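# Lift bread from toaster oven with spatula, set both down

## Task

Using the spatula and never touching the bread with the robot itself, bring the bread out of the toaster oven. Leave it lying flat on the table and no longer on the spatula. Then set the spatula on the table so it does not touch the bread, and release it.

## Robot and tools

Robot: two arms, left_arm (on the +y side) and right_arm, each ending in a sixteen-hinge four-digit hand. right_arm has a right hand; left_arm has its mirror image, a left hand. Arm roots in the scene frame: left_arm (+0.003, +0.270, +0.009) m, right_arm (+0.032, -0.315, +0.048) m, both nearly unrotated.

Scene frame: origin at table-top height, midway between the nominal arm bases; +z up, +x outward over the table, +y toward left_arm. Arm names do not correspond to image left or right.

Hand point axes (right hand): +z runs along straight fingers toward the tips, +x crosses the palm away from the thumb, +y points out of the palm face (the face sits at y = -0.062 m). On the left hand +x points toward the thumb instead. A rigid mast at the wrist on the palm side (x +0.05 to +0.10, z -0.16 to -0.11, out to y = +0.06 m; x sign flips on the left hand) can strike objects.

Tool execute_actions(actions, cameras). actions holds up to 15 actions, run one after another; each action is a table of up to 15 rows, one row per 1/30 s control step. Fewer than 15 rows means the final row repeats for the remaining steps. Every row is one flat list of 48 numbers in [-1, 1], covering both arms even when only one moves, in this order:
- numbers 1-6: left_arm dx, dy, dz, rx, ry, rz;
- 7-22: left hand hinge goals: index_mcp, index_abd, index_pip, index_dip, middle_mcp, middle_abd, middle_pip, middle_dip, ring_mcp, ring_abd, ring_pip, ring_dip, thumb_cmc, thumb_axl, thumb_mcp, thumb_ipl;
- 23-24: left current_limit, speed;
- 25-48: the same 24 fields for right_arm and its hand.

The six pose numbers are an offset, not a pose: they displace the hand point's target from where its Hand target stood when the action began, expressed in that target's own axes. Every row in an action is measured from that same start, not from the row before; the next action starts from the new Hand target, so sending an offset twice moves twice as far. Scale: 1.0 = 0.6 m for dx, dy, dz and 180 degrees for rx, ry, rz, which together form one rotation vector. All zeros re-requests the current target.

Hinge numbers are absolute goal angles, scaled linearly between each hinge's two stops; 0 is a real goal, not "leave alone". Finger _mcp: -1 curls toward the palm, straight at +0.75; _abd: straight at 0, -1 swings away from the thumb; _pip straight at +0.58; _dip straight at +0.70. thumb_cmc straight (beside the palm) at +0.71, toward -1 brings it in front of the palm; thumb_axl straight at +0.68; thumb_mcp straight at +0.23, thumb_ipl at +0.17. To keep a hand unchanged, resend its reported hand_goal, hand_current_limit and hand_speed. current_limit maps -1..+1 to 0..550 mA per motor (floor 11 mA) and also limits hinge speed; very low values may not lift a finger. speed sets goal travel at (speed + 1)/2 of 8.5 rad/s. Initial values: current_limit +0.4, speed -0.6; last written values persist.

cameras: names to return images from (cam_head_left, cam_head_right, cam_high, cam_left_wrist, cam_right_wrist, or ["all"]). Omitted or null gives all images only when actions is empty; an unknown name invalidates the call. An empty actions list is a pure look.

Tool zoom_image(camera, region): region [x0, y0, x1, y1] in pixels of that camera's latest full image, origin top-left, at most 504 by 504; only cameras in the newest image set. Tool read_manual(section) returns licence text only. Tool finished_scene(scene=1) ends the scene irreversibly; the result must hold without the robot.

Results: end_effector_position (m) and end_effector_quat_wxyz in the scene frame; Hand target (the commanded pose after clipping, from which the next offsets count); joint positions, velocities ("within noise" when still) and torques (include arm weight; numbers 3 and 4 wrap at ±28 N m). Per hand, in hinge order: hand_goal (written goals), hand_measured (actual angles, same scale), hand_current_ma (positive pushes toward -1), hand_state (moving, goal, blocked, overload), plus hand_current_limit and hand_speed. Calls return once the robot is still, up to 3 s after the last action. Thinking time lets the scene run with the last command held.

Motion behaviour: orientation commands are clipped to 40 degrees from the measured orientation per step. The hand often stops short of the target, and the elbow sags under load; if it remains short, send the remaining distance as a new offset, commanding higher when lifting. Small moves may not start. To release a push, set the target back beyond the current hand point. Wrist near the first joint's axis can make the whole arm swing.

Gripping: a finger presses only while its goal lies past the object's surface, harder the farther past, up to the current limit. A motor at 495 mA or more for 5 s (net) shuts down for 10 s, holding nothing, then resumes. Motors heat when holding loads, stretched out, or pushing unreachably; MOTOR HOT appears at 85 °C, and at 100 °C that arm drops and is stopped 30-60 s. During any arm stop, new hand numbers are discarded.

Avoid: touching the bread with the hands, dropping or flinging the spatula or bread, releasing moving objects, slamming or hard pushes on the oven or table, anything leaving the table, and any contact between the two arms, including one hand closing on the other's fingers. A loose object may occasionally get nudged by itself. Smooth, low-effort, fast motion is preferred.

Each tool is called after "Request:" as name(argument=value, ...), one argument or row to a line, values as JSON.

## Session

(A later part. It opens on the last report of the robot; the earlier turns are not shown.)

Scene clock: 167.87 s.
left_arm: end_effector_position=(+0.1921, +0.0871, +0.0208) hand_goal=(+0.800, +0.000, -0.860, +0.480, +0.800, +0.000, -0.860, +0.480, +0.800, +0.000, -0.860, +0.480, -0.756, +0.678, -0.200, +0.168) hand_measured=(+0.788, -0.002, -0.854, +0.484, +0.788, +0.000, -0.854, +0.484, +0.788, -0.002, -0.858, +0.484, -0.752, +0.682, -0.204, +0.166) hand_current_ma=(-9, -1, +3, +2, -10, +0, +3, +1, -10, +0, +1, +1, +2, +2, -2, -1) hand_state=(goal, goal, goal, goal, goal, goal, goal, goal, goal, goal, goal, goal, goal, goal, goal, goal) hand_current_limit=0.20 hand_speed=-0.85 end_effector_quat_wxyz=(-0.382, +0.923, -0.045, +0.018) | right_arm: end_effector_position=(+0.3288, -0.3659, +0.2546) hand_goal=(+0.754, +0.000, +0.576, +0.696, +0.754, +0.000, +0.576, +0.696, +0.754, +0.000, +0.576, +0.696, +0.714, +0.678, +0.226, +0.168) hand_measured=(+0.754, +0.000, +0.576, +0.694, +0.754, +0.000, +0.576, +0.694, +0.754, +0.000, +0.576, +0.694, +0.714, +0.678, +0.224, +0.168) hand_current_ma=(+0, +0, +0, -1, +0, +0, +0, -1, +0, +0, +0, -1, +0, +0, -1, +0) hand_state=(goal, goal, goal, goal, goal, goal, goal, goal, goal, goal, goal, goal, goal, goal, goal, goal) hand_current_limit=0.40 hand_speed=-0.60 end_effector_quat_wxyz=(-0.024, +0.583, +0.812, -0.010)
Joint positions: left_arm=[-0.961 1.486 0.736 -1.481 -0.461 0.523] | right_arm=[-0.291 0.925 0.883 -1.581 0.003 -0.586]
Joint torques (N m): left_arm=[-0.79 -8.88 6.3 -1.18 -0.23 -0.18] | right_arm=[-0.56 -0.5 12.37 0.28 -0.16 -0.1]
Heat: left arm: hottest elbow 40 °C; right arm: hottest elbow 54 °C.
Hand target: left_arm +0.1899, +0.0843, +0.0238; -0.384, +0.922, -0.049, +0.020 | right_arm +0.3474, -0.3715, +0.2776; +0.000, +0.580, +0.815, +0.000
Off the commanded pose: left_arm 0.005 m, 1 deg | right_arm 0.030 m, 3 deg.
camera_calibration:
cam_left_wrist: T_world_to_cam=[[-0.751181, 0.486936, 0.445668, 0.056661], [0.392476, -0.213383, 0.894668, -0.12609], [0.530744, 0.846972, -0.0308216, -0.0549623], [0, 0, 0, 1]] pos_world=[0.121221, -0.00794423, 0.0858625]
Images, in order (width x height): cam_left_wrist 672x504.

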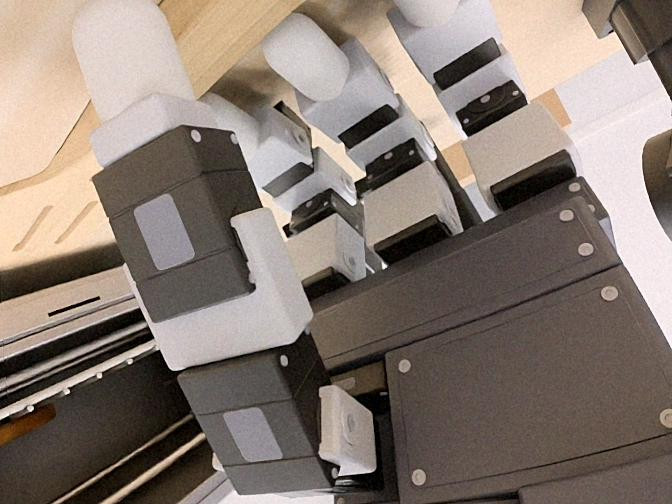

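Request:
execute_actions(
  actions=[
    [[-0.0305,-0.003,-0.006,0,0,0,0.8,0,-0.86,0.48,0.8,0,-0.86,0.48,0.8,0,-0.86,0.48,-0.757,0.678,-0.2,0.168,0.2,-0.85,0,0,0,0,0,0,0.754,0,0.576,0.696,0.754,0,0.576,0.696,0.754,0,0.576,0.696,0.714,0.678,0.226,0.168,0.4,-0.6]],
    [[-0.0305,0.0015,-0.0015,0,0,0,0.8,0,-0.86,0.48,0.8,0,-0.86,0.48,0.8,0,-0.86,0.48,-0.757,0.678,-0.2,0.168,0.2,-0.85,0,0,0,0,0,0,0.754,0,0.576,0.696,0.754,0,0.576,0.696,0.754,0,0.576,0.696,0.714,0.678,0.226,0.168,0.4,-0.6]],
    [[-0.0305,0.0015,-0.0015,0,0,0,0.8,0,-0.86,0.48,0.8,0,-0.86,0.48,0.8,0,-0.86,0.48,-0.757,0.678,-0.2,0.168,0.2,-0.85,0,0,0,0,0,0,0.754,0,0.576,0.696,0.754,0,0.576,0.696,0.754,0,0.576,0.696,0.714,0.678,0.226,0.168,0.4,-0.6]],
  ],
  cameras=["cam_left_wrist","cam_head_right","cam_high"],
)

Request:
zoom_image(
  camera="cam_left_wrist",
  region=[0, 0, 350, 350],
)

Request:
zoom_image(
  camera="cam_head_right",
  region=[330, 210, 480, 380],
)

Request:
zoom_image(
  camera="cam_high",
  region=[460, 90, 640, 210],
)

Scene clock: 170.03 s.
left_arm: end_effector_position=(+0.1373, +0.0871, +0.0221) hand_goal=(+0.800, +0.000, -0.860, +0.480, +0.800, +0.000, -0.860, +0.480, +0.800, +0.000, -0.860, +0.480, -0.756, +0.678, -0.200, +0.168) hand_measured=(+0.788, -0.002, -0.854, +0.484, +0.788, +0.000, -0.854, +0.484, +0.788, -0.002, -0.858, +0.484, -0.752, +0.680, -0.204, +0.166) hand_current_ma=(-8, -1, +3, +2, -10, +0, +3, +1, -9, +0, +1, +1, +1, +1, -2, -1) hand_state=(goal, goal, goal, goal, goal, goal, goal, goal, goal, goal, goal, goal, goal, goal, goal, goal) hand_current_limit=0.20 hand_speed=-0.85 end_effector_quat_wxyz=(-0.386, +0.921, -0.050, +0.015) | right_arm: end_effector_position=(+0.3288, -0.3659, +0.2546) hand_goal=(+0.754, +0.000, +0.576, +0.696, +0.754, +0.000, +0.576, +0.696, +0.754, +0.000, +0.576, +0.696, +0.714, +0.678, +0.226, +0.168) hand_measured=(+0.754, +0.000, +0.576, +0.694, +0.754, +0.000, +0.576, +0.694, +0.754, +0.000, +0.576, +0.694, +0.714, +0.678, +0.224, +0.168) hand_current_ma=(+0, +0, +0, -1, +0, +0, +0, -1, +0, +0, +0, -1, +0, +0, -1, +0) hand_state=(goal, goal, goal, goal, goal, goal, goal, goal, goal, goal, goal, goal, goal, goal, goal, goal) hand_current_limit=0.40 hand_speed=-0.60 end_effector_quat_wxyz=(-0.024, +0.583, +0.812, -0.010)
Joint positions: left_arm=[-1.133 1.441 0.678 -1.535 -0.353 0.387] | right_arm=[-0.291 0.925 0.883 -1.581 0.003 -0.586]
Joint torques (N m): left_arm=[-0.73 -9.23 5.55 -1.35 -0.1 -0.23] | right_arm=[-0.85 -0.62 12.41 0.39 -0.15 -0.1]
Heat: left arm: hottest elbow 40 °C; right arm: hottest elbow 54 °C.
Hand target: left_arm +0.1349, +0.0863, +0.0276; -0.384, +0.922, -0.049, +0.020 | right_arm +0.3474, -0.3715, +0.2776; +0.000, +0.580, +0.815, +0.000
Off the commanded pose: left_arm 0.006 m, 1 deg | right_arm 0.030 m, 3 deg.
camera_calibration:
cam_left_wrist: T_world_to_cam=[[-0.744095, 0.487503, 0.456797, 0.0135617], [0.398636, -0.224699, 0.889157, -0.105452], [0.536108, 0.843713, -0.0271385, -0.0262718], [0, 0, 0, 1]] pos_world=[0.0662126, -0.0081404, 0.0868553]
Images, in order (width x height): cam_head_right 896x504, cam_high 896x504, cam_left_wrist 672x504.

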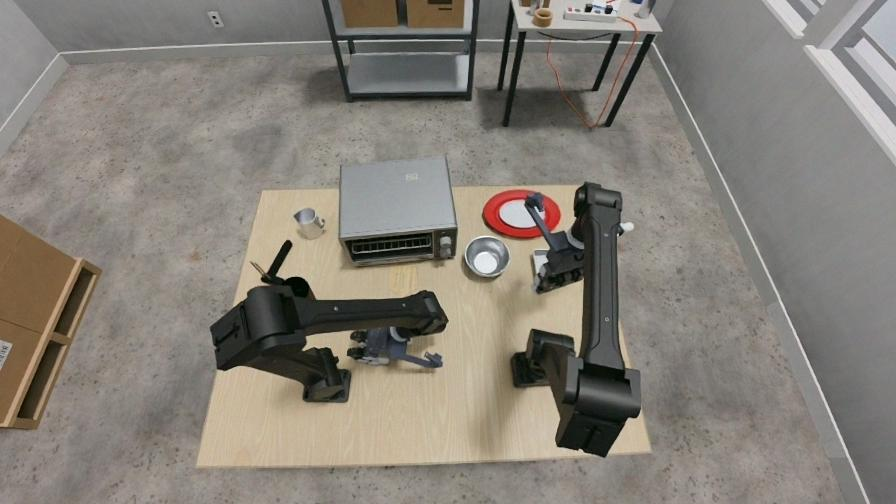

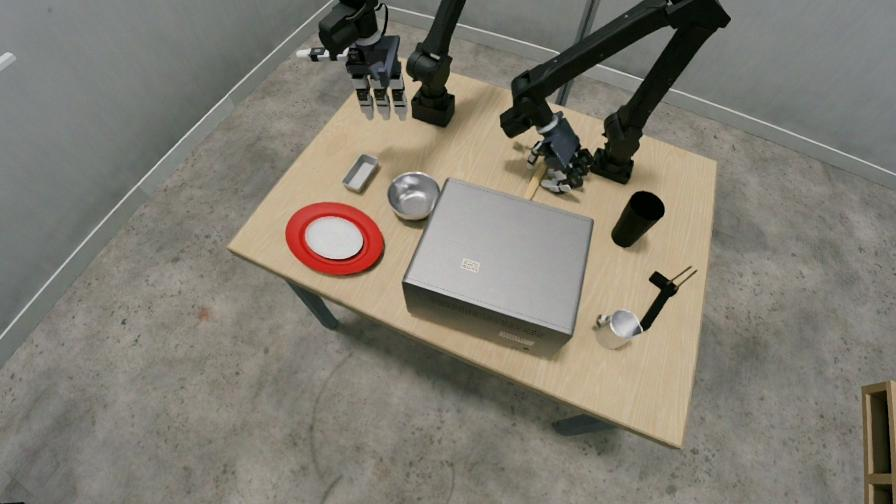

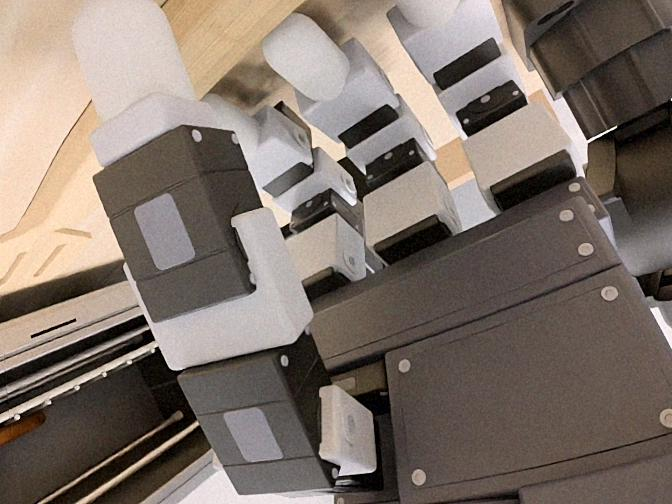

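Scaled by 1.440 from the camera's 672x504 image, which has a finer 960x720 frame.

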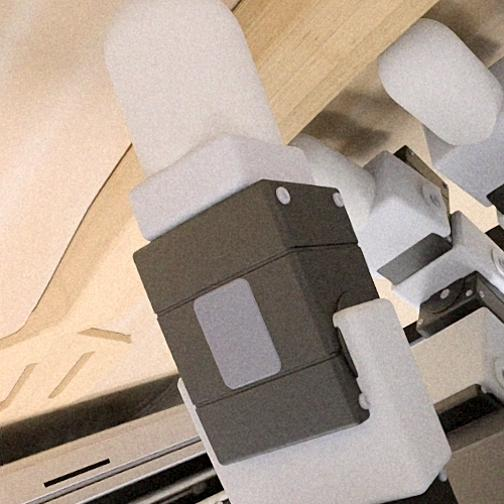

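Scaled by 2.965.

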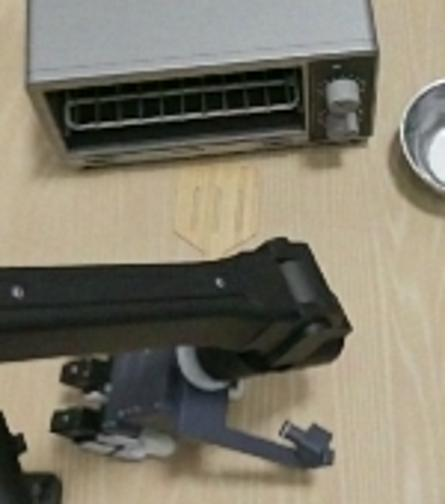

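Scaled by 2.800.

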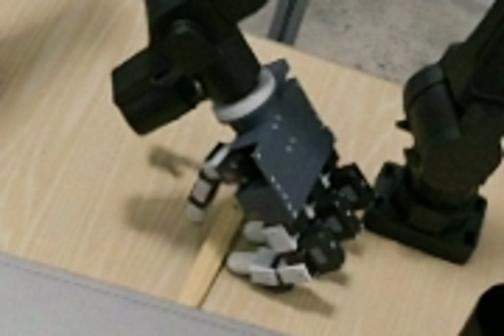

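Request:
execute_actions(
  actions=[],
  cameras=["cam_head_right", "cam_left_wrist", "cam_head_left"],
)

Scene clock: 170.77 s.
left_arm: end_effector_position=(+0.1373, +0.0871, +0.0221) hand_goal=(+0.800, +0.000, -0.860, +0.480, +0.800, +0.000, -0.860, +0.480, +0.800, +0.000, -0.860, +0.480, -0.756, +0.678, -0.200, +0.168) hand_measured=(+0.788, -0.002, -0.854, +0.484, +0.788, +0.000, -0.854, +0.484, +0.788, -0.002, -0.858, +0.484, -0.752, +0.680, -0.204, +0.166) hand_current_ma=(-8, -1, +3, +2, -10, +0, +3, +1, -9, +0, +1, +1, +1, +1, -2, -1) hand_state=(goal, goal, goal, goal, goal, goal, goal, goal, goal, goal, goal, goal, goal, goal, goal, goal) hand_current_limit=0.20 hand_speed=-0.85 end_effector_quat_wxyz=(-0.386, +0.921, -0.050, +0.015) | right_arm: end_effector_position=(+0.3288, -0.3659, +0.2546) hand_goal=(+0.754, +0.000, +0.576, +0.696, +0.754, +0.000, +0.576, +0.696, +0.754, +0.000, +0.576, +0.696, +0.714, +0.678, +0.226, +0.168) hand_measured=(+0.754, +0.000, +0.576, +0.694, +0.754, +0.000, +0.576, +0.694, +0.754, +0.000, +0.576, +0.694, +0.714, +0.678, +0.224, +0.168) hand_current_ma=(+0, +0, +0, -1, +0, +0, +0, -1, +0, +0, +0, -1, +0, +0, -1, +0) hand_state=(goal, goal, goal, goal, goal, goal, goal, goal, goal, goal, goal, goal, goal, goal, goal, goal) hand_current_limit=0.40 hand_speed=-0.60 end_effector_quat_wxyz=(-0.024, +0.583, +0.812, -0.010)
Joint positions: left_arm=[-1.133 1.441 0.678 -1.535 -0.353 0.386] | right_arm=[-0.291 0.925 0.883 -1.581 0.003 -0.586]
Joint velocities: within noise
Joint torques (N m): left_arm=[-0.79 -9.17 5.53 -1.39 -0.1 -0.24] | right_arm=[-0.85 -0.15 12.38 0.29 -0.14 -0.08]
Motor temperatures (°C): left_arm=[33 32 40 30 29 30] | right_arm=[30 31 54 31 29 30]
Heat: left arm: hottest elbow 40 °C; right arm: hottest elbow 54 °C.
Hand target: left_arm +0.1349, +0.0863, +0.0276; -0.384, +0.922, -0.049, +0.020 | right_arm +0.3474, -0.3715, +0.2776; +0.000, +0.580, +0.815, +0.000
Off the commanded pose: left_arm 0.006 m, 1 deg | right_arm 0.030 m, 3 deg.
camera_calibration:
cam_left_wrist: T_world_to_cam=[[-0.744363, 0.48729, 0.456588, 0.0136704], [0.398482, -0.224536, 0.889267, -0.10549], [0.535852, 0.843879, -0.02704, -0.0263158], [0, 0, 0, 1]] pos_world=[0.0663129, -0.00814036, 0.0868554]
Images, in order (width x height): cam_head_left 896x504, cam_head_right 896x504, cam_left_wrist 672x504.

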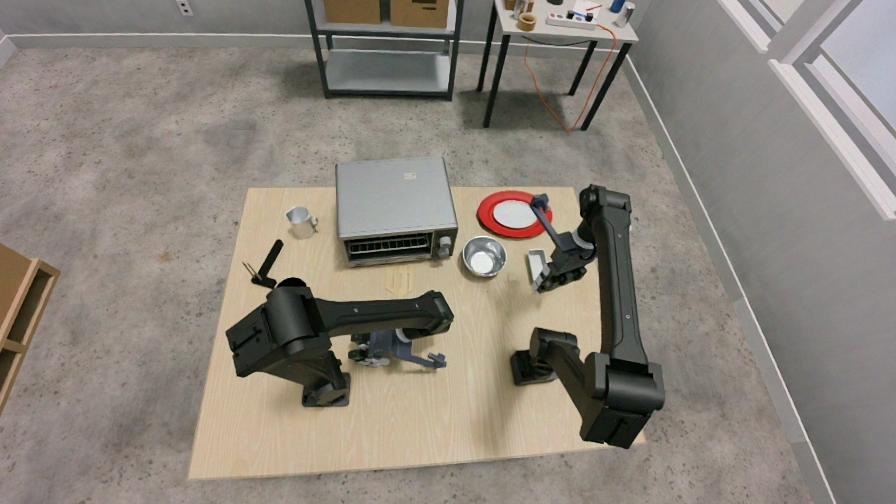

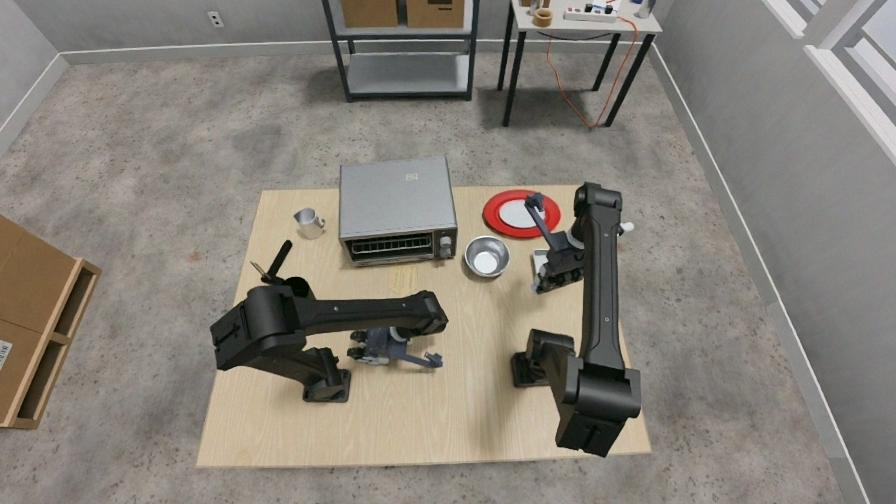

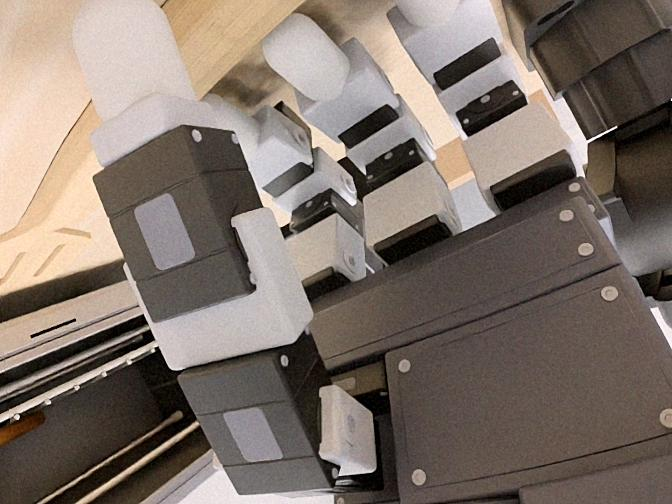

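Request:
zoom_image(
  camera="cam_head_right",
  region=[320, 220, 480, 390],
)

Request:
zoom_image(
  camera="cam_left_wrist",
  region=[0, 0, 500, 504],
)

Scaled by 2.965.

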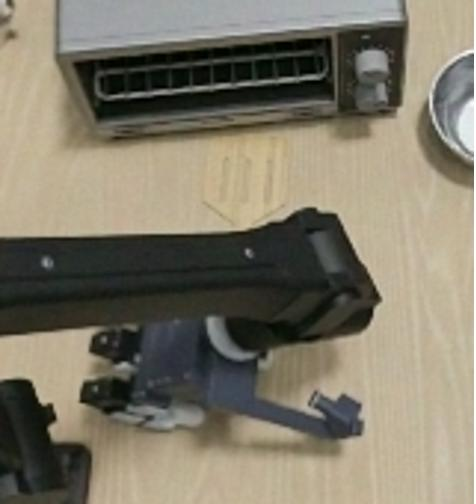

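Scaled by 1.000.

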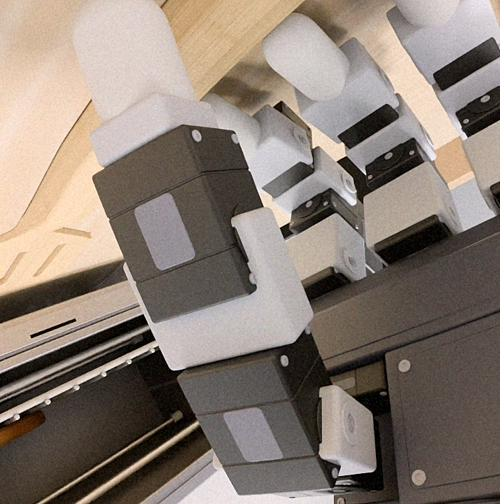

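Request:
execute_actions(
  actions=[
    [[0,0.0047,0.0047,0,0,0,0.8,0,-0.86,0.48,0.8,0,-0.86,0.48,0.8,0,-0.86,0.48,-0.757,0.678,-0.2,0.168,0.2,-0.85,0,0,0,0,0,0,0.754,0,0.576,0.696,0.754,0,0.576,0.696,0.754,0,0.576,0.696,0.714,0.678,0.226,0.168,0.4,-0.6]],
    [[0,0,0,0,0,0,0.753,0,-0.883,0.536,0.753,0,-0.883,0.536,0.753,0,-0.883,0.536,-0.757,0.678,-0.27,0.168,0,-0.9,0,0,0,0,0,0,0.754,0,0.576,0.696,0.754,0,0.576,0.696,0.754,0,0.576,0.696,0.714,0.678,0.226,0.168,0.4,-0.6]],
    [[0,0,0,0,0,0,0.65,0,-0.89,0.55,0.65,0,-0.89,0.55,0.65,0,-0.89,0.55,-0.757,0.678,-0.38,0.1,0.3,-0.9,0,0,0,0,0,0,0.754,0,0.576,0.696,0.754,0,0.576,0.696,0.754,0,0.576,0.696,0.714,0.678,0.226,0.168,0.4,-0.6]],
    [[0,0,0,0,0,0,0.65,0,-0.89,0.55,0.65,0,-0.89,0.55,0.65,0,-0.89,0.55,-0.757,0.678,-0.38,0.1,0.3,-0.9,0,0,0,0,0,0,0.754,0,0.576,0.696,0.754,0,0.576,0.696,0.754,0,0.576,0.696,0.714,0.678,0.226,0.168,0.4,-0.6]],
  ],
  cameras=["cam_left_wrist"],
)

Scene clock: 173.30 s.
left_arm: end_effector_position=(+0.1370, +0.0885, +0.0216) hand_goal=(+0.650, +0.000, -0.890, +0.550, +0.650, +0.000, -0.890, +0.550, +0.650, +0.000, -0.890, +0.550, -0.756, +0.678, -0.380, +0.100) hand_measured=(+0.718, -0.002, -0.878, +0.554, +0.706, +0.000, -0.880, +0.552, +0.650, -0.002, -0.884, +0.548, -0.752, +0.680, -0.278, +0.152) hand_current_ma=(+148, -1, +9, +1, +106, +0, +7, +0, +0, +0, +4, -1, +1, +1, +358, +138) hand_state=(blocked, goal, goal, goal, blocked, goal, goal, goal, goal, goal, goal, goal, goal, goal, blocked, blocked) hand_current_limit=0.30 hand_speed=-0.90 end_effector_quat_wxyz=(-0.388, +0.921, -0.047, +0.015) | right_arm: end_effector_position=(+0.3288, -0.3659, +0.2546) hand_goal=(+0.754, +0.000, +0.576, +0.696, +0.754, +0.000, +0.576, +0.696, +0.754, +0.000, +0.576, +0.696, +0.714, +0.678, +0.226, +0.168) hand_measured=(+0.754, +0.000, +0.576, +0.694, +0.754, +0.000, +0.576, +0.694, +0.754, +0.000, +0.576, +0.694, +0.714, +0.678, +0.224, +0.168) hand_current_ma=(+0, +0, +0, -1, +0, +0, +0, -1, +0, +0, +0, -1, +0, +0, -1, +0) hand_state=(goal, goal, goal, goal, goal, goal, goal, goal, goal, goal, goal, goal, goal, goal, goal, goal) hand_current_limit=0.40 hand_speed=-0.60 end_effector_quat_wxyz=(-0.024, +0.583, +0.812, -0.010)
Joint positions: left_arm=[-1.133 1.441 0.675 -1.535 -0.352 0.38] | right_arm=[-0.291 0.925 0.883 -1.581 0.003 -0.586]
Joint torques (N m): left_arm=[-0.79 -8.47 5.39 -0.81 -0.11 -0.18] | right_arm=[-1.38 -0.79 12.46 0.38 -0.11 -0.1]
Heat: left arm: hottest elbow 39 °C; right arm: hottest elbow 54 °C.
Hand target: left_arm +0.1348, +0.0863, +0.0236; -0.384, +0.922, -0.049, +0.020 | right_arm +0.3474, -0.3715, +0.2776; +0.000, +0.580, +0.815, +0.000
Off the commanded pose: left_arm 0.004 m, 1 deg | right_arm 0.030 m, 3 deg.
camera_calibration:
cam_left_wrist: T_world_to_cam=[[-0.747965, 0.482768, 0.455504, 0.0139443], [0.396974, -0.224621, 0.88992, -0.104445], [0.531941, 0.846452, -0.0236376, -0.0271182], [0, 0, 0, 1]] pos_world=[0.066317, -0.00723814, 0.0859549]
Images, in order (width x height): cam_left_wrist 672x504.

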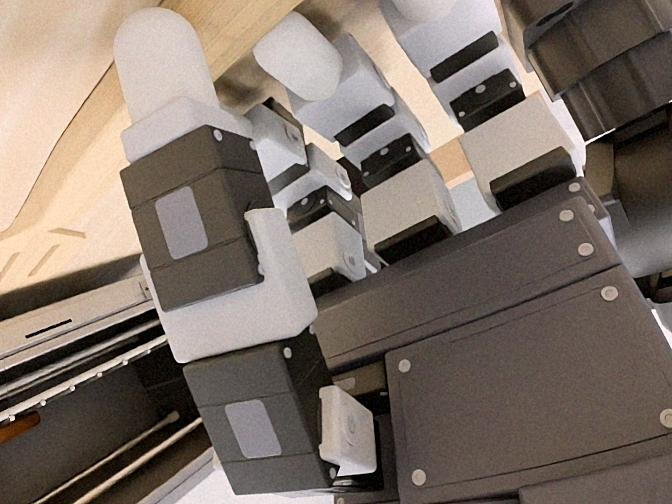

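Request:
execute_actions(
  actions=[
    [[0,0,0,0,0,0,0.589,0,-0.91,0.565,0.589,0,-0.91,0.565,0.62,0,-0.91,0.565,-0.757,0.678,-0.449,0.04,0.6,-0.9,0,0,0,0,0,0,0.754,0,0.576,0.696,0.754,0,0.576,0.696,0.754,0,0.576,0.696,0.714,0.678,0.226,0.168,0.4,-0.6]],
    [[0,0,0,0,0,0,0.589,0,-0.91,0.565,0.589,0,-0.91,0.565,0.62,0,-0.91,0.565,-0.757,0.678,-0.449,0.04,0.6,-0.9,0,0,0,0,0,0,0.754,0,0.576,0.696,0.754,0,0.576,0.696,0.754,0,0.576,0.696,0.714,0.678,0.226,0.168,0.4,-0.6]],
  ],
  cameras=["cam_left_wrist"],
)

Scene clock: 182.40 s.
left_arm: end_effector_position=(+0.1371, +0.0889, +0.0218) hand_goal=(+0.590, +0.000, -0.910, +0.566, +0.590, +0.000, -0.910, +0.566, +0.620, +0.000, -0.910, +0.566, -0.756, +0.678, -0.448, +0.040) hand_measured=(+0.694, -0.002, -0.878, +0.578, +0.686, +0.000, -0.882, +0.572, +0.620, -0.002, -0.902, +0.564, -0.752, +0.680, -0.276, +0.152) hand_current_ma=(+283, -1, +39, +9, +254, +0, +32, +3, +0, +0, +4, -1, +1, +1, +440, +440) hand_state=(blocked, goal, blocked, goal, blocked, goal, blocked, goal, goal, goal, goal, goal, goal, goal, blocked, blocked) hand_current_limit=0.60 hand_speed=-0.90 end_effector_quat_wxyz=(-0.388, +0.920, -0.046, +0.015) | right_arm: end_effector_position=(+0.3288, -0.3659, +0.2546) hand_goal=(+0.754, +0.000, +0.576, +0.696, +0.754, +0.000, +0.576, +0.696, +0.754, +0.000, +0.576, +0.696, +0.714, +0.678, +0.226, +0.168) hand_measured=(+0.754, +0.000, +0.576, +0.694, +0.754, +0.000, +0.576, +0.694, +0.754, +0.000, +0.576, +0.694, +0.714, +0.678, +0.224, +0.168) hand_current_ma=(+0, +0, +0, -1, +0, +0, +0, -1, +0, +0, +0, -1, +0, +0, -1, +0) hand_state=(goal, goal, goal, goal, goal, goal, goal, goal, goal, goal, goal, goal, goal, goal, goal, goal) hand_current_limit=0.40 hand_speed=-0.60 end_effector_quat_wxyz=(-0.024, +0.583, +0.812, -0.010)
Joint positions: left_arm=[-1.133 1.441 0.675 -1.537 -0.352 0.378] | right_arm=[-0.291 0.925 0.883 -1.581 0.003 -0.586]
Joint torques (N m): left_arm=[-0.85 -8.53 5.39 -0.7 -0.11 -0.16] | right_arm=[-0.73 -0.21 12.46 0.35 -0.14 -0.11]
Motor temperatures (°C): left_arm=[33 32 39 30 29 30] | right_arm=[30 31 55 31 29 30]
Heat: left arm: hottest elbow 39 °C; right arm: hottest elbow 55 °C.
Hand target: left_arm +0.1348, +0.0863, +0.0236; -0.384, +0.922, -0.049, +0.020 | right_arm +0.3474, -0.3715, +0.2776; +0.000, +0.580, +0.815, +0.000
Off the commanded pose: left_arm 0.004 m, 1 deg | right_arm 0.030 m, 3 deg.
camera_calibration:
cam_left_wrist: T_world_to_cam=[[-0.749098, 0.480854, 0.455666, 0.0139712], [0.396598, -0.225429, 0.889883, -0.104417], [0.530624, 0.847326, -0.0218372, -0.0274036], [0, 0, 0, 1]] pos_world=[0.0664183, -0.00703692, 0.0859542]
Images, in order (width x height): cam_left_wrist 672x504.

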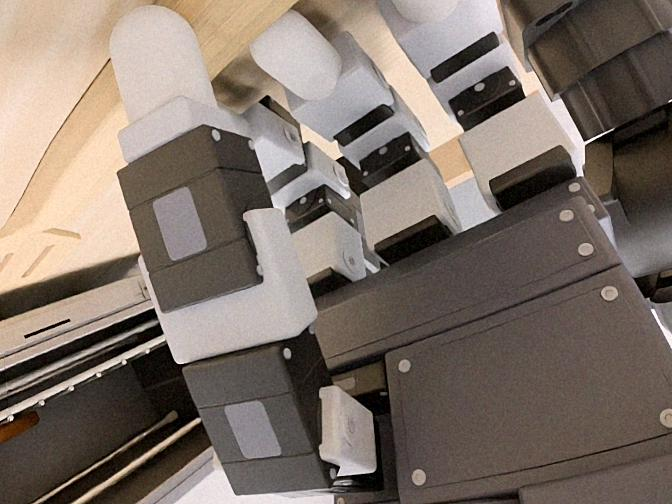

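Request:
execute_actions(
  actions=[
    [[0,-0.0236,-0.0235,0,0,0,0.589,0,-0.91,0.565,0.589,0,-0.91,0.565,0.62,0,-0.91,0.565,-0.757,0.678,-0.449,0.04,0.6,-0.9,0,0,0,0,0,0,0.754,0,0.576,0.696,0.754,0,0.576,0.696,0.754,0,0.576,0.696,0.714,0.678,0.226,0.168,0.4,-0.6]],
    [[0,-0.0236,-0.0235,0,0,0,0.589,0,-0.91,0.565,0.589,0,-0.91,0.565,0.62,0,-0.91,0.565,-0.757,0.678,-0.449,0.04,0.6,-0.9,0,0,0,0,0,0,0.754,0,0.576,0.696,0.754,0,0.576,0.696,0.754,0,0.576,0.696,0.714,0.678,0.226,0.168,0.4,-0.6]],
  ],
  cameras=["cam_left_wrist", "cam_head_right"],
)

Scene clock: 183.83 s.
left_arm: end_effector_position=(+0.1309, +0.1027, +0.0505) hand_goal=(+0.590, +0.000, -0.910, +0.566, +0.590, +0.000, -0.910, +0.566, +0.620, +0.000, -0.910, +0.566, -0.756, +0.678, -0.448, +0.040) hand_measured=(+0.680, -0.002, -0.876, +0.588, +0.686, +0.000, -0.882, +0.574, +0.618, -0.002, -0.902, +0.564, -0.756, +0.678, -0.274, +0.152) hand_current_ma=(+227, -1, +47, +22, +254, +0, +32, +4, +0, +0, +4, -1, +0, +0, +440, +440) hand_state=(blocked, goal, blocked, blocked, blocked, goal, blocked, goal, goal, goal, goal, goal, goal, goal, blocked, blocked) hand_current_limit=0.60 hand_speed=-0.90 end_effector_quat_wxyz=(-0.400, +0.915, -0.048, +0.009) | right_arm: end_effector_position=(+0.3288, -0.3659, +0.2546) hand_goal=(+0.754, +0.000, +0.576, +0.696, +0.754, +0.000, +0.576, +0.696, +0.754, +0.000, +0.576, +0.696, +0.714, +0.678, +0.226, +0.168) hand_measured=(+0.754, +0.000, +0.576, +0.694, +0.754, +0.000, +0.576, +0.694, +0.754, +0.000, +0.576, +0.694, +0.714, +0.678, +0.224, +0.168) hand_current_ma=(+0, +0, +0, -1, +0, +0, +0, -1, +0, +0, +0, -1, +0, +0, -1, +0) hand_state=(goal, goal, goal, goal, goal, goal, goal, goal, goal, goal, goal, goal, goal, goal, goal, goal) hand_current_limit=0.40 hand_speed=-0.60 end_effector_quat_wxyz=(-0.024, +0.583, +0.812, -0.010)
Joint positions: left_arm=[-1.133 1.362 0.685 -1.656 -0.352 0.378] | right_arm=[-0.291 0.925 0.883 -1.581 0.003 -0.586]
Joint torques (N m): left_arm=[-0.79 -8.23 9.55 -1.46 -0.13 -0.15] | right_arm=[-0.91 -0.21 12.4 0.31 -0.15 -0.1]
Motor temperatures (°C): left_arm=[33 32 39 30 29 30] | right_arm=[30 31 55 31 29 30]
Heat: left arm: hottest elbow 39 °C; right arm: hottest elbow 55 °C.
Hand target: left_arm +0.1349, +0.0861, +0.0636; -0.384, +0.922, -0.049, +0.020 | right_arm +0.3474, -0.3715, +0.2776; +0.000, +0.580, +0.815, +0.000
Off the commanded pose: left_arm 0.021 m, 2 deg | right_arm 0.030 m, 3 deg.
camera_calibration:
cam_left_wrist: T_world_to_cam=[[-0.74359, 0.468003, 0.477542, -0.0108944], [0.407645, -0.248807, 0.87859, -0.122858], [0.529999, 0.847979, -0.00576878, -0.0359059], [0, 0, 0, 1]] pos_world=[0.0610117, 0.00497798, 0.112937]
Images, in order (width x height): cam_head_right 896x504, cam_left_wrist 672x504.

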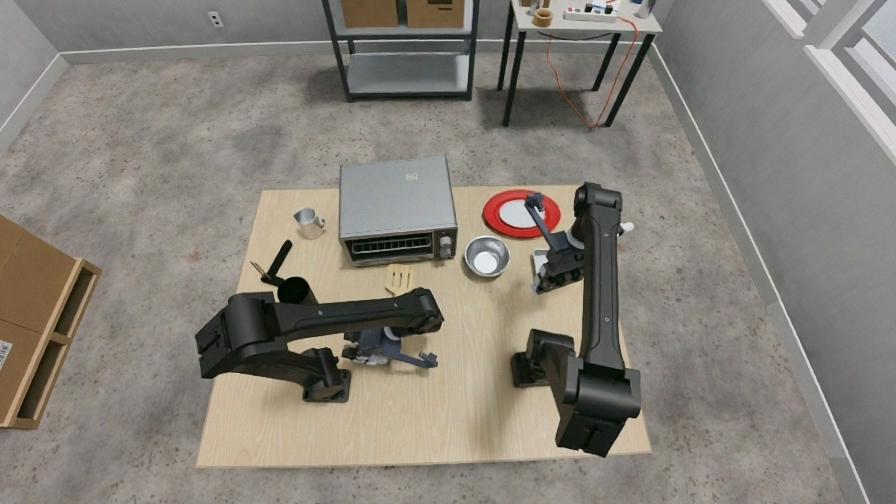

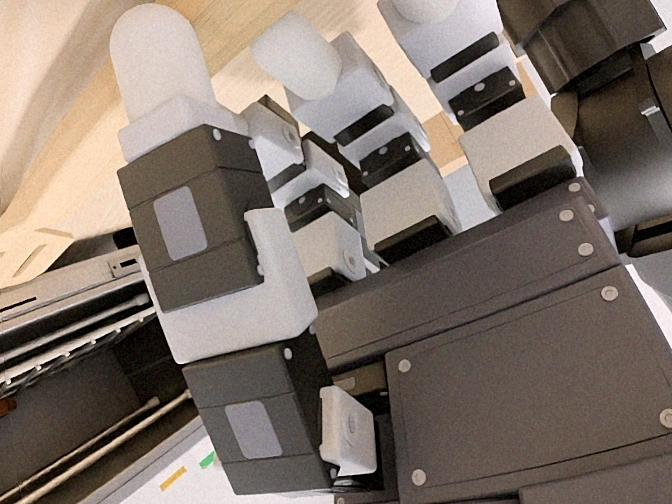

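Request:
execute_actions(
  actions=[
    [[0,-0.02,-0.02,0,0,0,0.589,0,-0.91,0.565,0.589,0,-0.91,0.565,0.62,0,-0.91,0.565,-0.757,0.678,-0.449,0.04,0.6,-0.9,0,0,0,0,0,0,0.754,0,0.576,0.696,0.754,0,0.576,0.696,0.754,0,0.576,0.696,0.714,0.678,0.226,0.168,0.4,-0.6]],
    [[0,-0.02,-0.02,0,0,0,0.589,0,-0.91,0.565,0.589,0,-0.91,0.565,0.62,0,-0.91,0.565,-0.757,0.678,-0.449,0.04,0.6,-0.9,0,0,0,0,0,0,0.754,0,0.576,0.696,0.754,0,0.576,0.696,0.754,0,0.576,0.696,0.714,0.678,0.226,0.168,0.4,-0.6]],
  ],
  cameras=["cam_left_wrist", "cam_head_right", "cam_head_left"],
)

Request:
zoom_image(
  camera="cam_head_right",
  region=[340, 240, 440, 310],
)

Request:
zoom_image(
  camera="cam_head_left",
  region=[340, 240, 440, 310],
)

Scene clock: 185.50 s.
left_arm: end_effector_position=(+0.1284, +0.0971, +0.0810) hand_goal=(+0.590, +0.000, -0.910, +0.566, +0.590, +0.000, -0.910, +0.566, +0.620, +0.000, -0.910, +0.566, -0.756, +0.678, -0.448, +0.040) hand_measured=(+0.680, -0.002, -0.874, +0.588, +0.686, +0.000, -0.882, +0.574, +0.618, -0.002, -0.902, +0.564, -0.756, +0.678, -0.274, +0.152) hand_current_ma=(+227, -1, +49, +23, +254, +0, +32, +4, +0, +0, +4, -1, +0, +0, +440, +440) hand_state=(blocked, goal, blocked, blocked, blocked, goal, blocked, goal, goal, goal, goal, goal, goal, goal, blocked, blocked) hand_current_limit=0.60 hand_speed=-0.90 end_effector_quat_wxyz=(-0.346, +0.935, -0.066, +0.027) | right_arm: end_effector_position=(+0.3288, -0.3659, +0.2546) hand_goal=(+0.754, +0.000, +0.576, +0.696, +0.754, +0.000, +0.576, +0.696, +0.754, +0.000, +0.576, +0.696, +0.714, +0.678, +0.226, +0.168) hand_measured=(+0.754, +0.000, +0.576, +0.694, +0.754, +0.000, +0.576, +0.694, +0.754, +0.000, +0.576, +0.694, +0.714, +0.678, +0.224, +0.168) hand_current_ma=(+0, +0, +0, -1, +0, +0, +0, -1, +0, +0, +0, -1, +0, +0, -1, +0) hand_state=(goal, goal, goal, goal, goal, goal, goal, goal, goal, goal, goal, goal, goal, goal, goal, goal) hand_current_limit=0.40 hand_speed=-0.60 end_effector_quat_wxyz=(-0.024, +0.583, +0.812, -0.010)
Joint positions: left_arm=[-1.133 1.204 0.685 -1.68 -0.354 0.438] | right_arm=[-0.291 0.925 0.883 -1.581 0.003 -0.586]
Joint torques (N m): left_arm=[1.2 -7.12 10.47 -1.07 -0.3 -0.04] | right_arm=[-1.2 -0.26 12.38 0.28 -0.14 -0.08]
Motor temperatures (°C): left_arm=[33 32 39 30 29 30] | right_arm=[30 31 55 31 29 30]
Heat: left arm: hottest elbow 39 °C; right arm: hottest elbow 55 °C.
Hand target: left_arm +0.1350, +0.0861, +0.0976; -0.384, +0.922, -0.049, +0.020 | right_arm +0.3474, -0.3715, +0.2776; +0.000, +0.580, +0.815, +0.000
Off the commanded pose: left_arm 0.021 m, 5 deg | right_arm 0.030 m, 3 deg.
joint sent to its limit (left arm) — joint 4 (wrist pitch), lower limit. The joint targets are off in orientation, not in position.
camera_calibration:
cam_left_wrist: T_world_to_cam=[[-0.726667, 0.553119, 0.407448, -0.0293626], [0.385805, -0.162169, 0.908216, -0.158078], [0.568427, 0.817166, -0.0955527, -0.024354], [0, 0, 0, 1]] pos_world=[0.0534939, 0.0105069, 0.153206]
Images, in order (width x height): cam_head_left 896x504, cam_head_right 896x504, cam_left_wrist 672x504.

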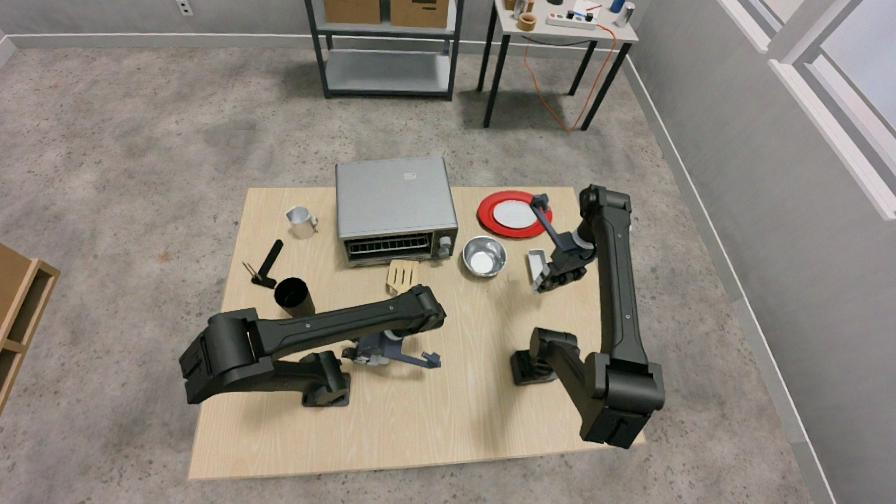

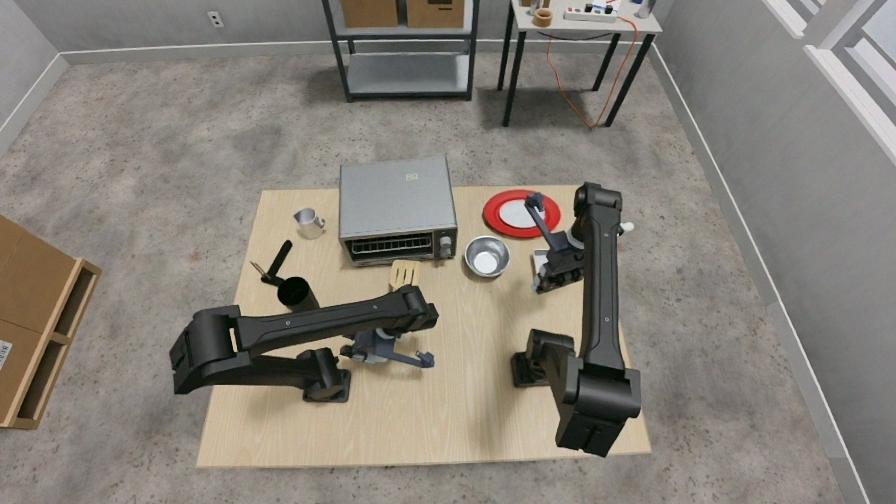

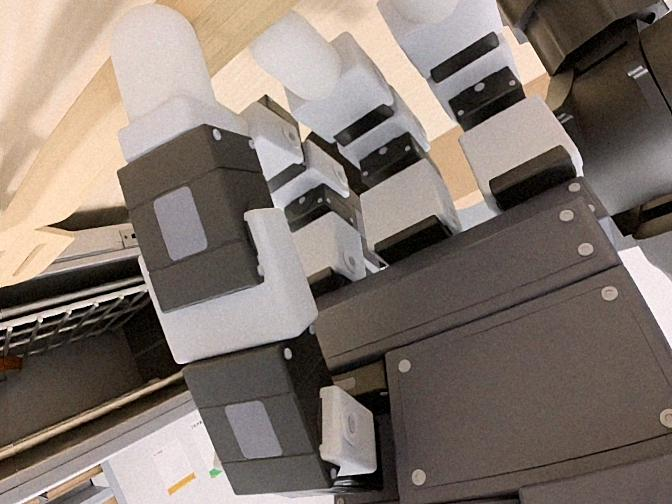

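Scaled by 5.040.

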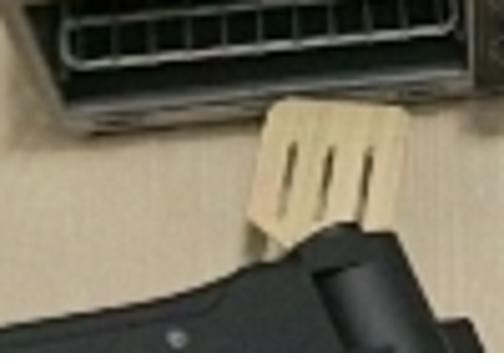

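Scaled by 5.040.

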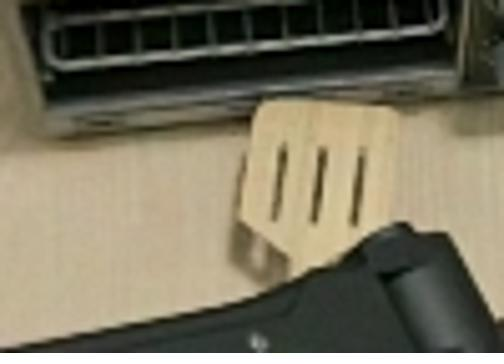

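Request:
execute_actions(
  actions=[
    [[0.0403,0.0396,-0.0516,0,0,0,0.589,0,-0.91,0.565,0.589,0,-0.91,0.565,0.62,0,-0.91,0.565,-0.757,0.678,-0.449,0.04,0.6,-0.9,0,0,0,0,0,0,0.754,0,0.576,0.696,0.754,0,0.576,0.696,0.754,0,0.576,0.696,0.714,0.678,0.226,0.168,0.4,-0.6]],
    [[0,0,0,0,-0.0209,-0.0207,0.589,0,-0.91,0.565,0.589,0,-0.91,0.565,0.62,0,-0.91,0.565,-0.757,0.678,-0.449,0.04,0.6,-0.9,0,0,0,0,0,0,0.754,0,0.576,0.696,0.754,0,0.576,0.696,0.754,0,0.576,0.696,0.714,0.678,0.226,0.168,0.4,-0.6]],
    [[0,0,0,0,-0.0209,-0.0207,0.589,0,-0.91,0.565,0.589,0,-0.91,0.565,0.62,0,-0.91,0.565,-0.757,0.678,-0.449,0.04,0.6,-0.9,0,0,0,0,0,0,0.754,0,0.576,0.696,0.754,0,0.576,0.696,0.754,0,0.576,0.696,0.714,0.678,0.226,0.168,0.4,-0.6]],
  ],
  cameras=["cam_left_wrist", "cam_head_right", "cam_head_left"],
)

Request:
zoom_image(
  camera="cam_head_right",
  region=[340, 240, 440, 310],
)

Request:
zoom_image(
  camera="cam_head_left",
  region=[340, 240, 440, 310],
)

Scene clock: 188.50 s.
left_arm: end_effector_position=(+0.1440, +0.0576, +0.0899) hand_goal=(+0.590, +0.000, -0.910, +0.566, +0.590, +0.000, -0.910, +0.566, +0.620, +0.000, -0.910, +0.566, -0.756, +0.678, -0.448, +0.040) hand_measured=(+0.680, -0.002, -0.874, +0.588, +0.686, +0.000, -0.882, +0.574, +0.618, -0.002, -0.902, +0.564, -0.756, +0.678, -0.274, +0.152) hand_current_ma=(+226, -1, +51, +24, +254, +0, +32, +4, +0, +0, +4, -1, +0, +0, +440, +440) hand_state=(blocked, goal, blocked, blocked, blocked, goal, blocked, goal, goal, goal, goal, goal, goal, goal, blocked, blocked) hand_current_limit=0.60 hand_speed=-0.90 end_effector_quat_wxyz=(-0.325, +0.946, +0.008, +0.001) | right_arm: end_effector_position=(+0.3288, -0.3659, +0.2546) hand_goal=(+0.754, +0.000, +0.576, +0.696, +0.754, +0.000, +0.576, +0.696, +0.754, +0.000, +0.576, +0.696, +0.714, +0.678, +0.226, +0.168) hand_measured=(+0.754, +0.000, +0.576, +0.694, +0.754, +0.000, +0.576, +0.694, +0.754, +0.000, +0.576, +0.694, +0.714, +0.678, +0.224, +0.168) hand_current_ma=(+0, +0, +0, -1, +0, +0, +0, -1, +0, +0, +0, -1, +0, +0, -1, +0) hand_state=(goal, goal, goal, goal, goal, goal, goal, goal, goal, goal, goal, goal, goal, goal, goal, goal) hand_current_limit=0.40 hand_speed=-0.60 end_effector_quat_wxyz=(-0.024, +0.583, +0.812, -0.010)
Joint positions: left_arm=[-1.11 1.301 0.8 -1.687 -0.26 0.336] | right_arm=[-0.291 0.925 0.883 -1.581 0.003 -0.586]
Joint torques (N m): left_arm=[1.38 -7.18 10.95 -0.77 -0.09 -0.32] | right_arm=[-0.79 -0.26 12.3 0.24 -0.16 -0.08]
Motor temperatures (°C): left_arm=[33 32 39 30 29 30] | right_arm=[30 31 55 31 29 30]
Heat: left arm: hottest elbow 39 °C; right arm: hottest elbow 55 °C.
Hand target: left_arm +0.1549, +0.0450, +0.1025; -0.384, +0.922, +0.036, -0.016 | right_arm +0.3474, -0.3715, +0.2776; +0.000, +0.580, +0.815, +0.000
Off the commanded pose: left_arm 0.021 m, 8 deg | right_arm 0.030 m, 3 deg.
joint sent to its limit (left arm) — joint 4 (wrist pitch), lower limit. The joint targets are off in orientation, not in position.
camera_calibration:
cam_left_wrist: T_world_to_cam=[[-0.805211, 0.451347, 0.384604, 0.0194189], [0.403538, -0.058166, 0.913112, -0.187593], [0.434501, 0.890451, -0.1353, 0.0185317], [0, 0, 0, 1]] pos_world=[0.0832854, -0.0361778, 0.166332]
Images, in order (width x height): cam_head_left 896x504, cam_head_right 896x504, cam_left_wrist 672x504.

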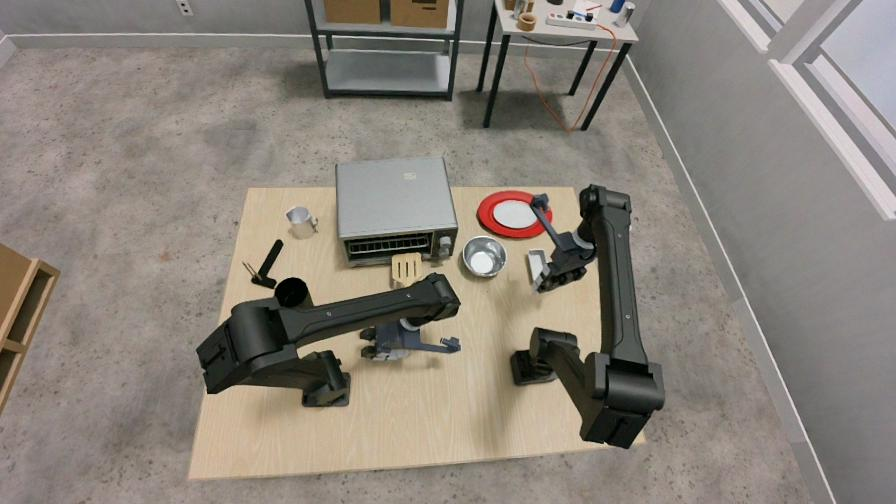

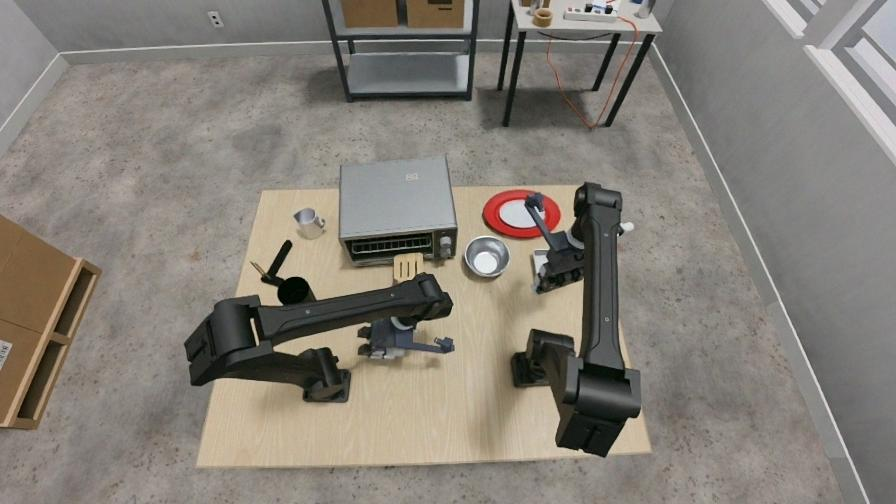

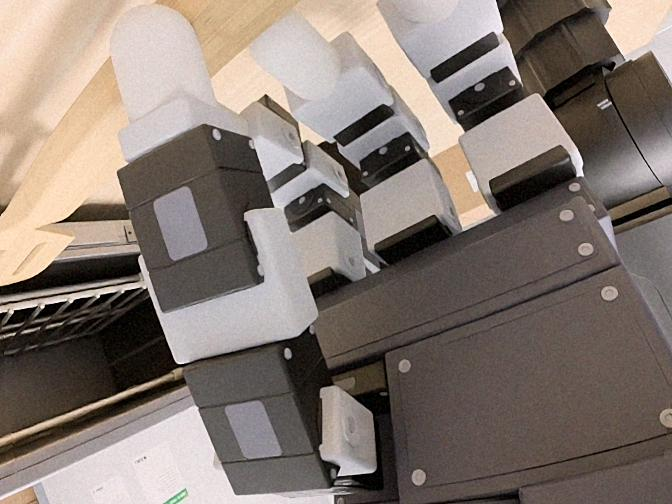

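Scaled by 5.040.

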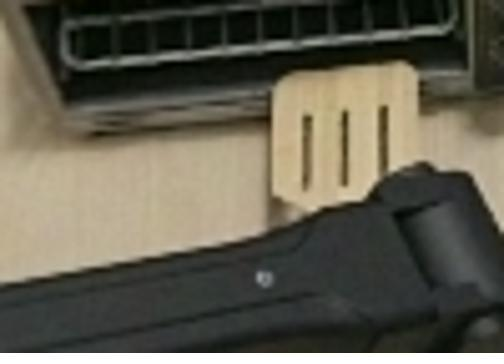

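Scaled by 5.040.

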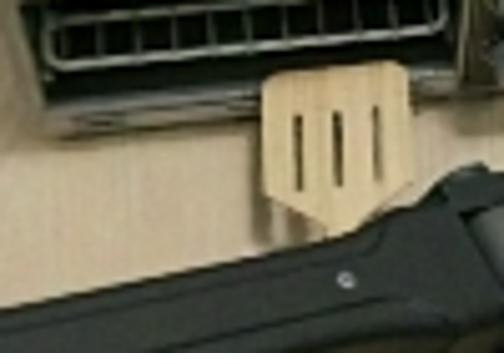

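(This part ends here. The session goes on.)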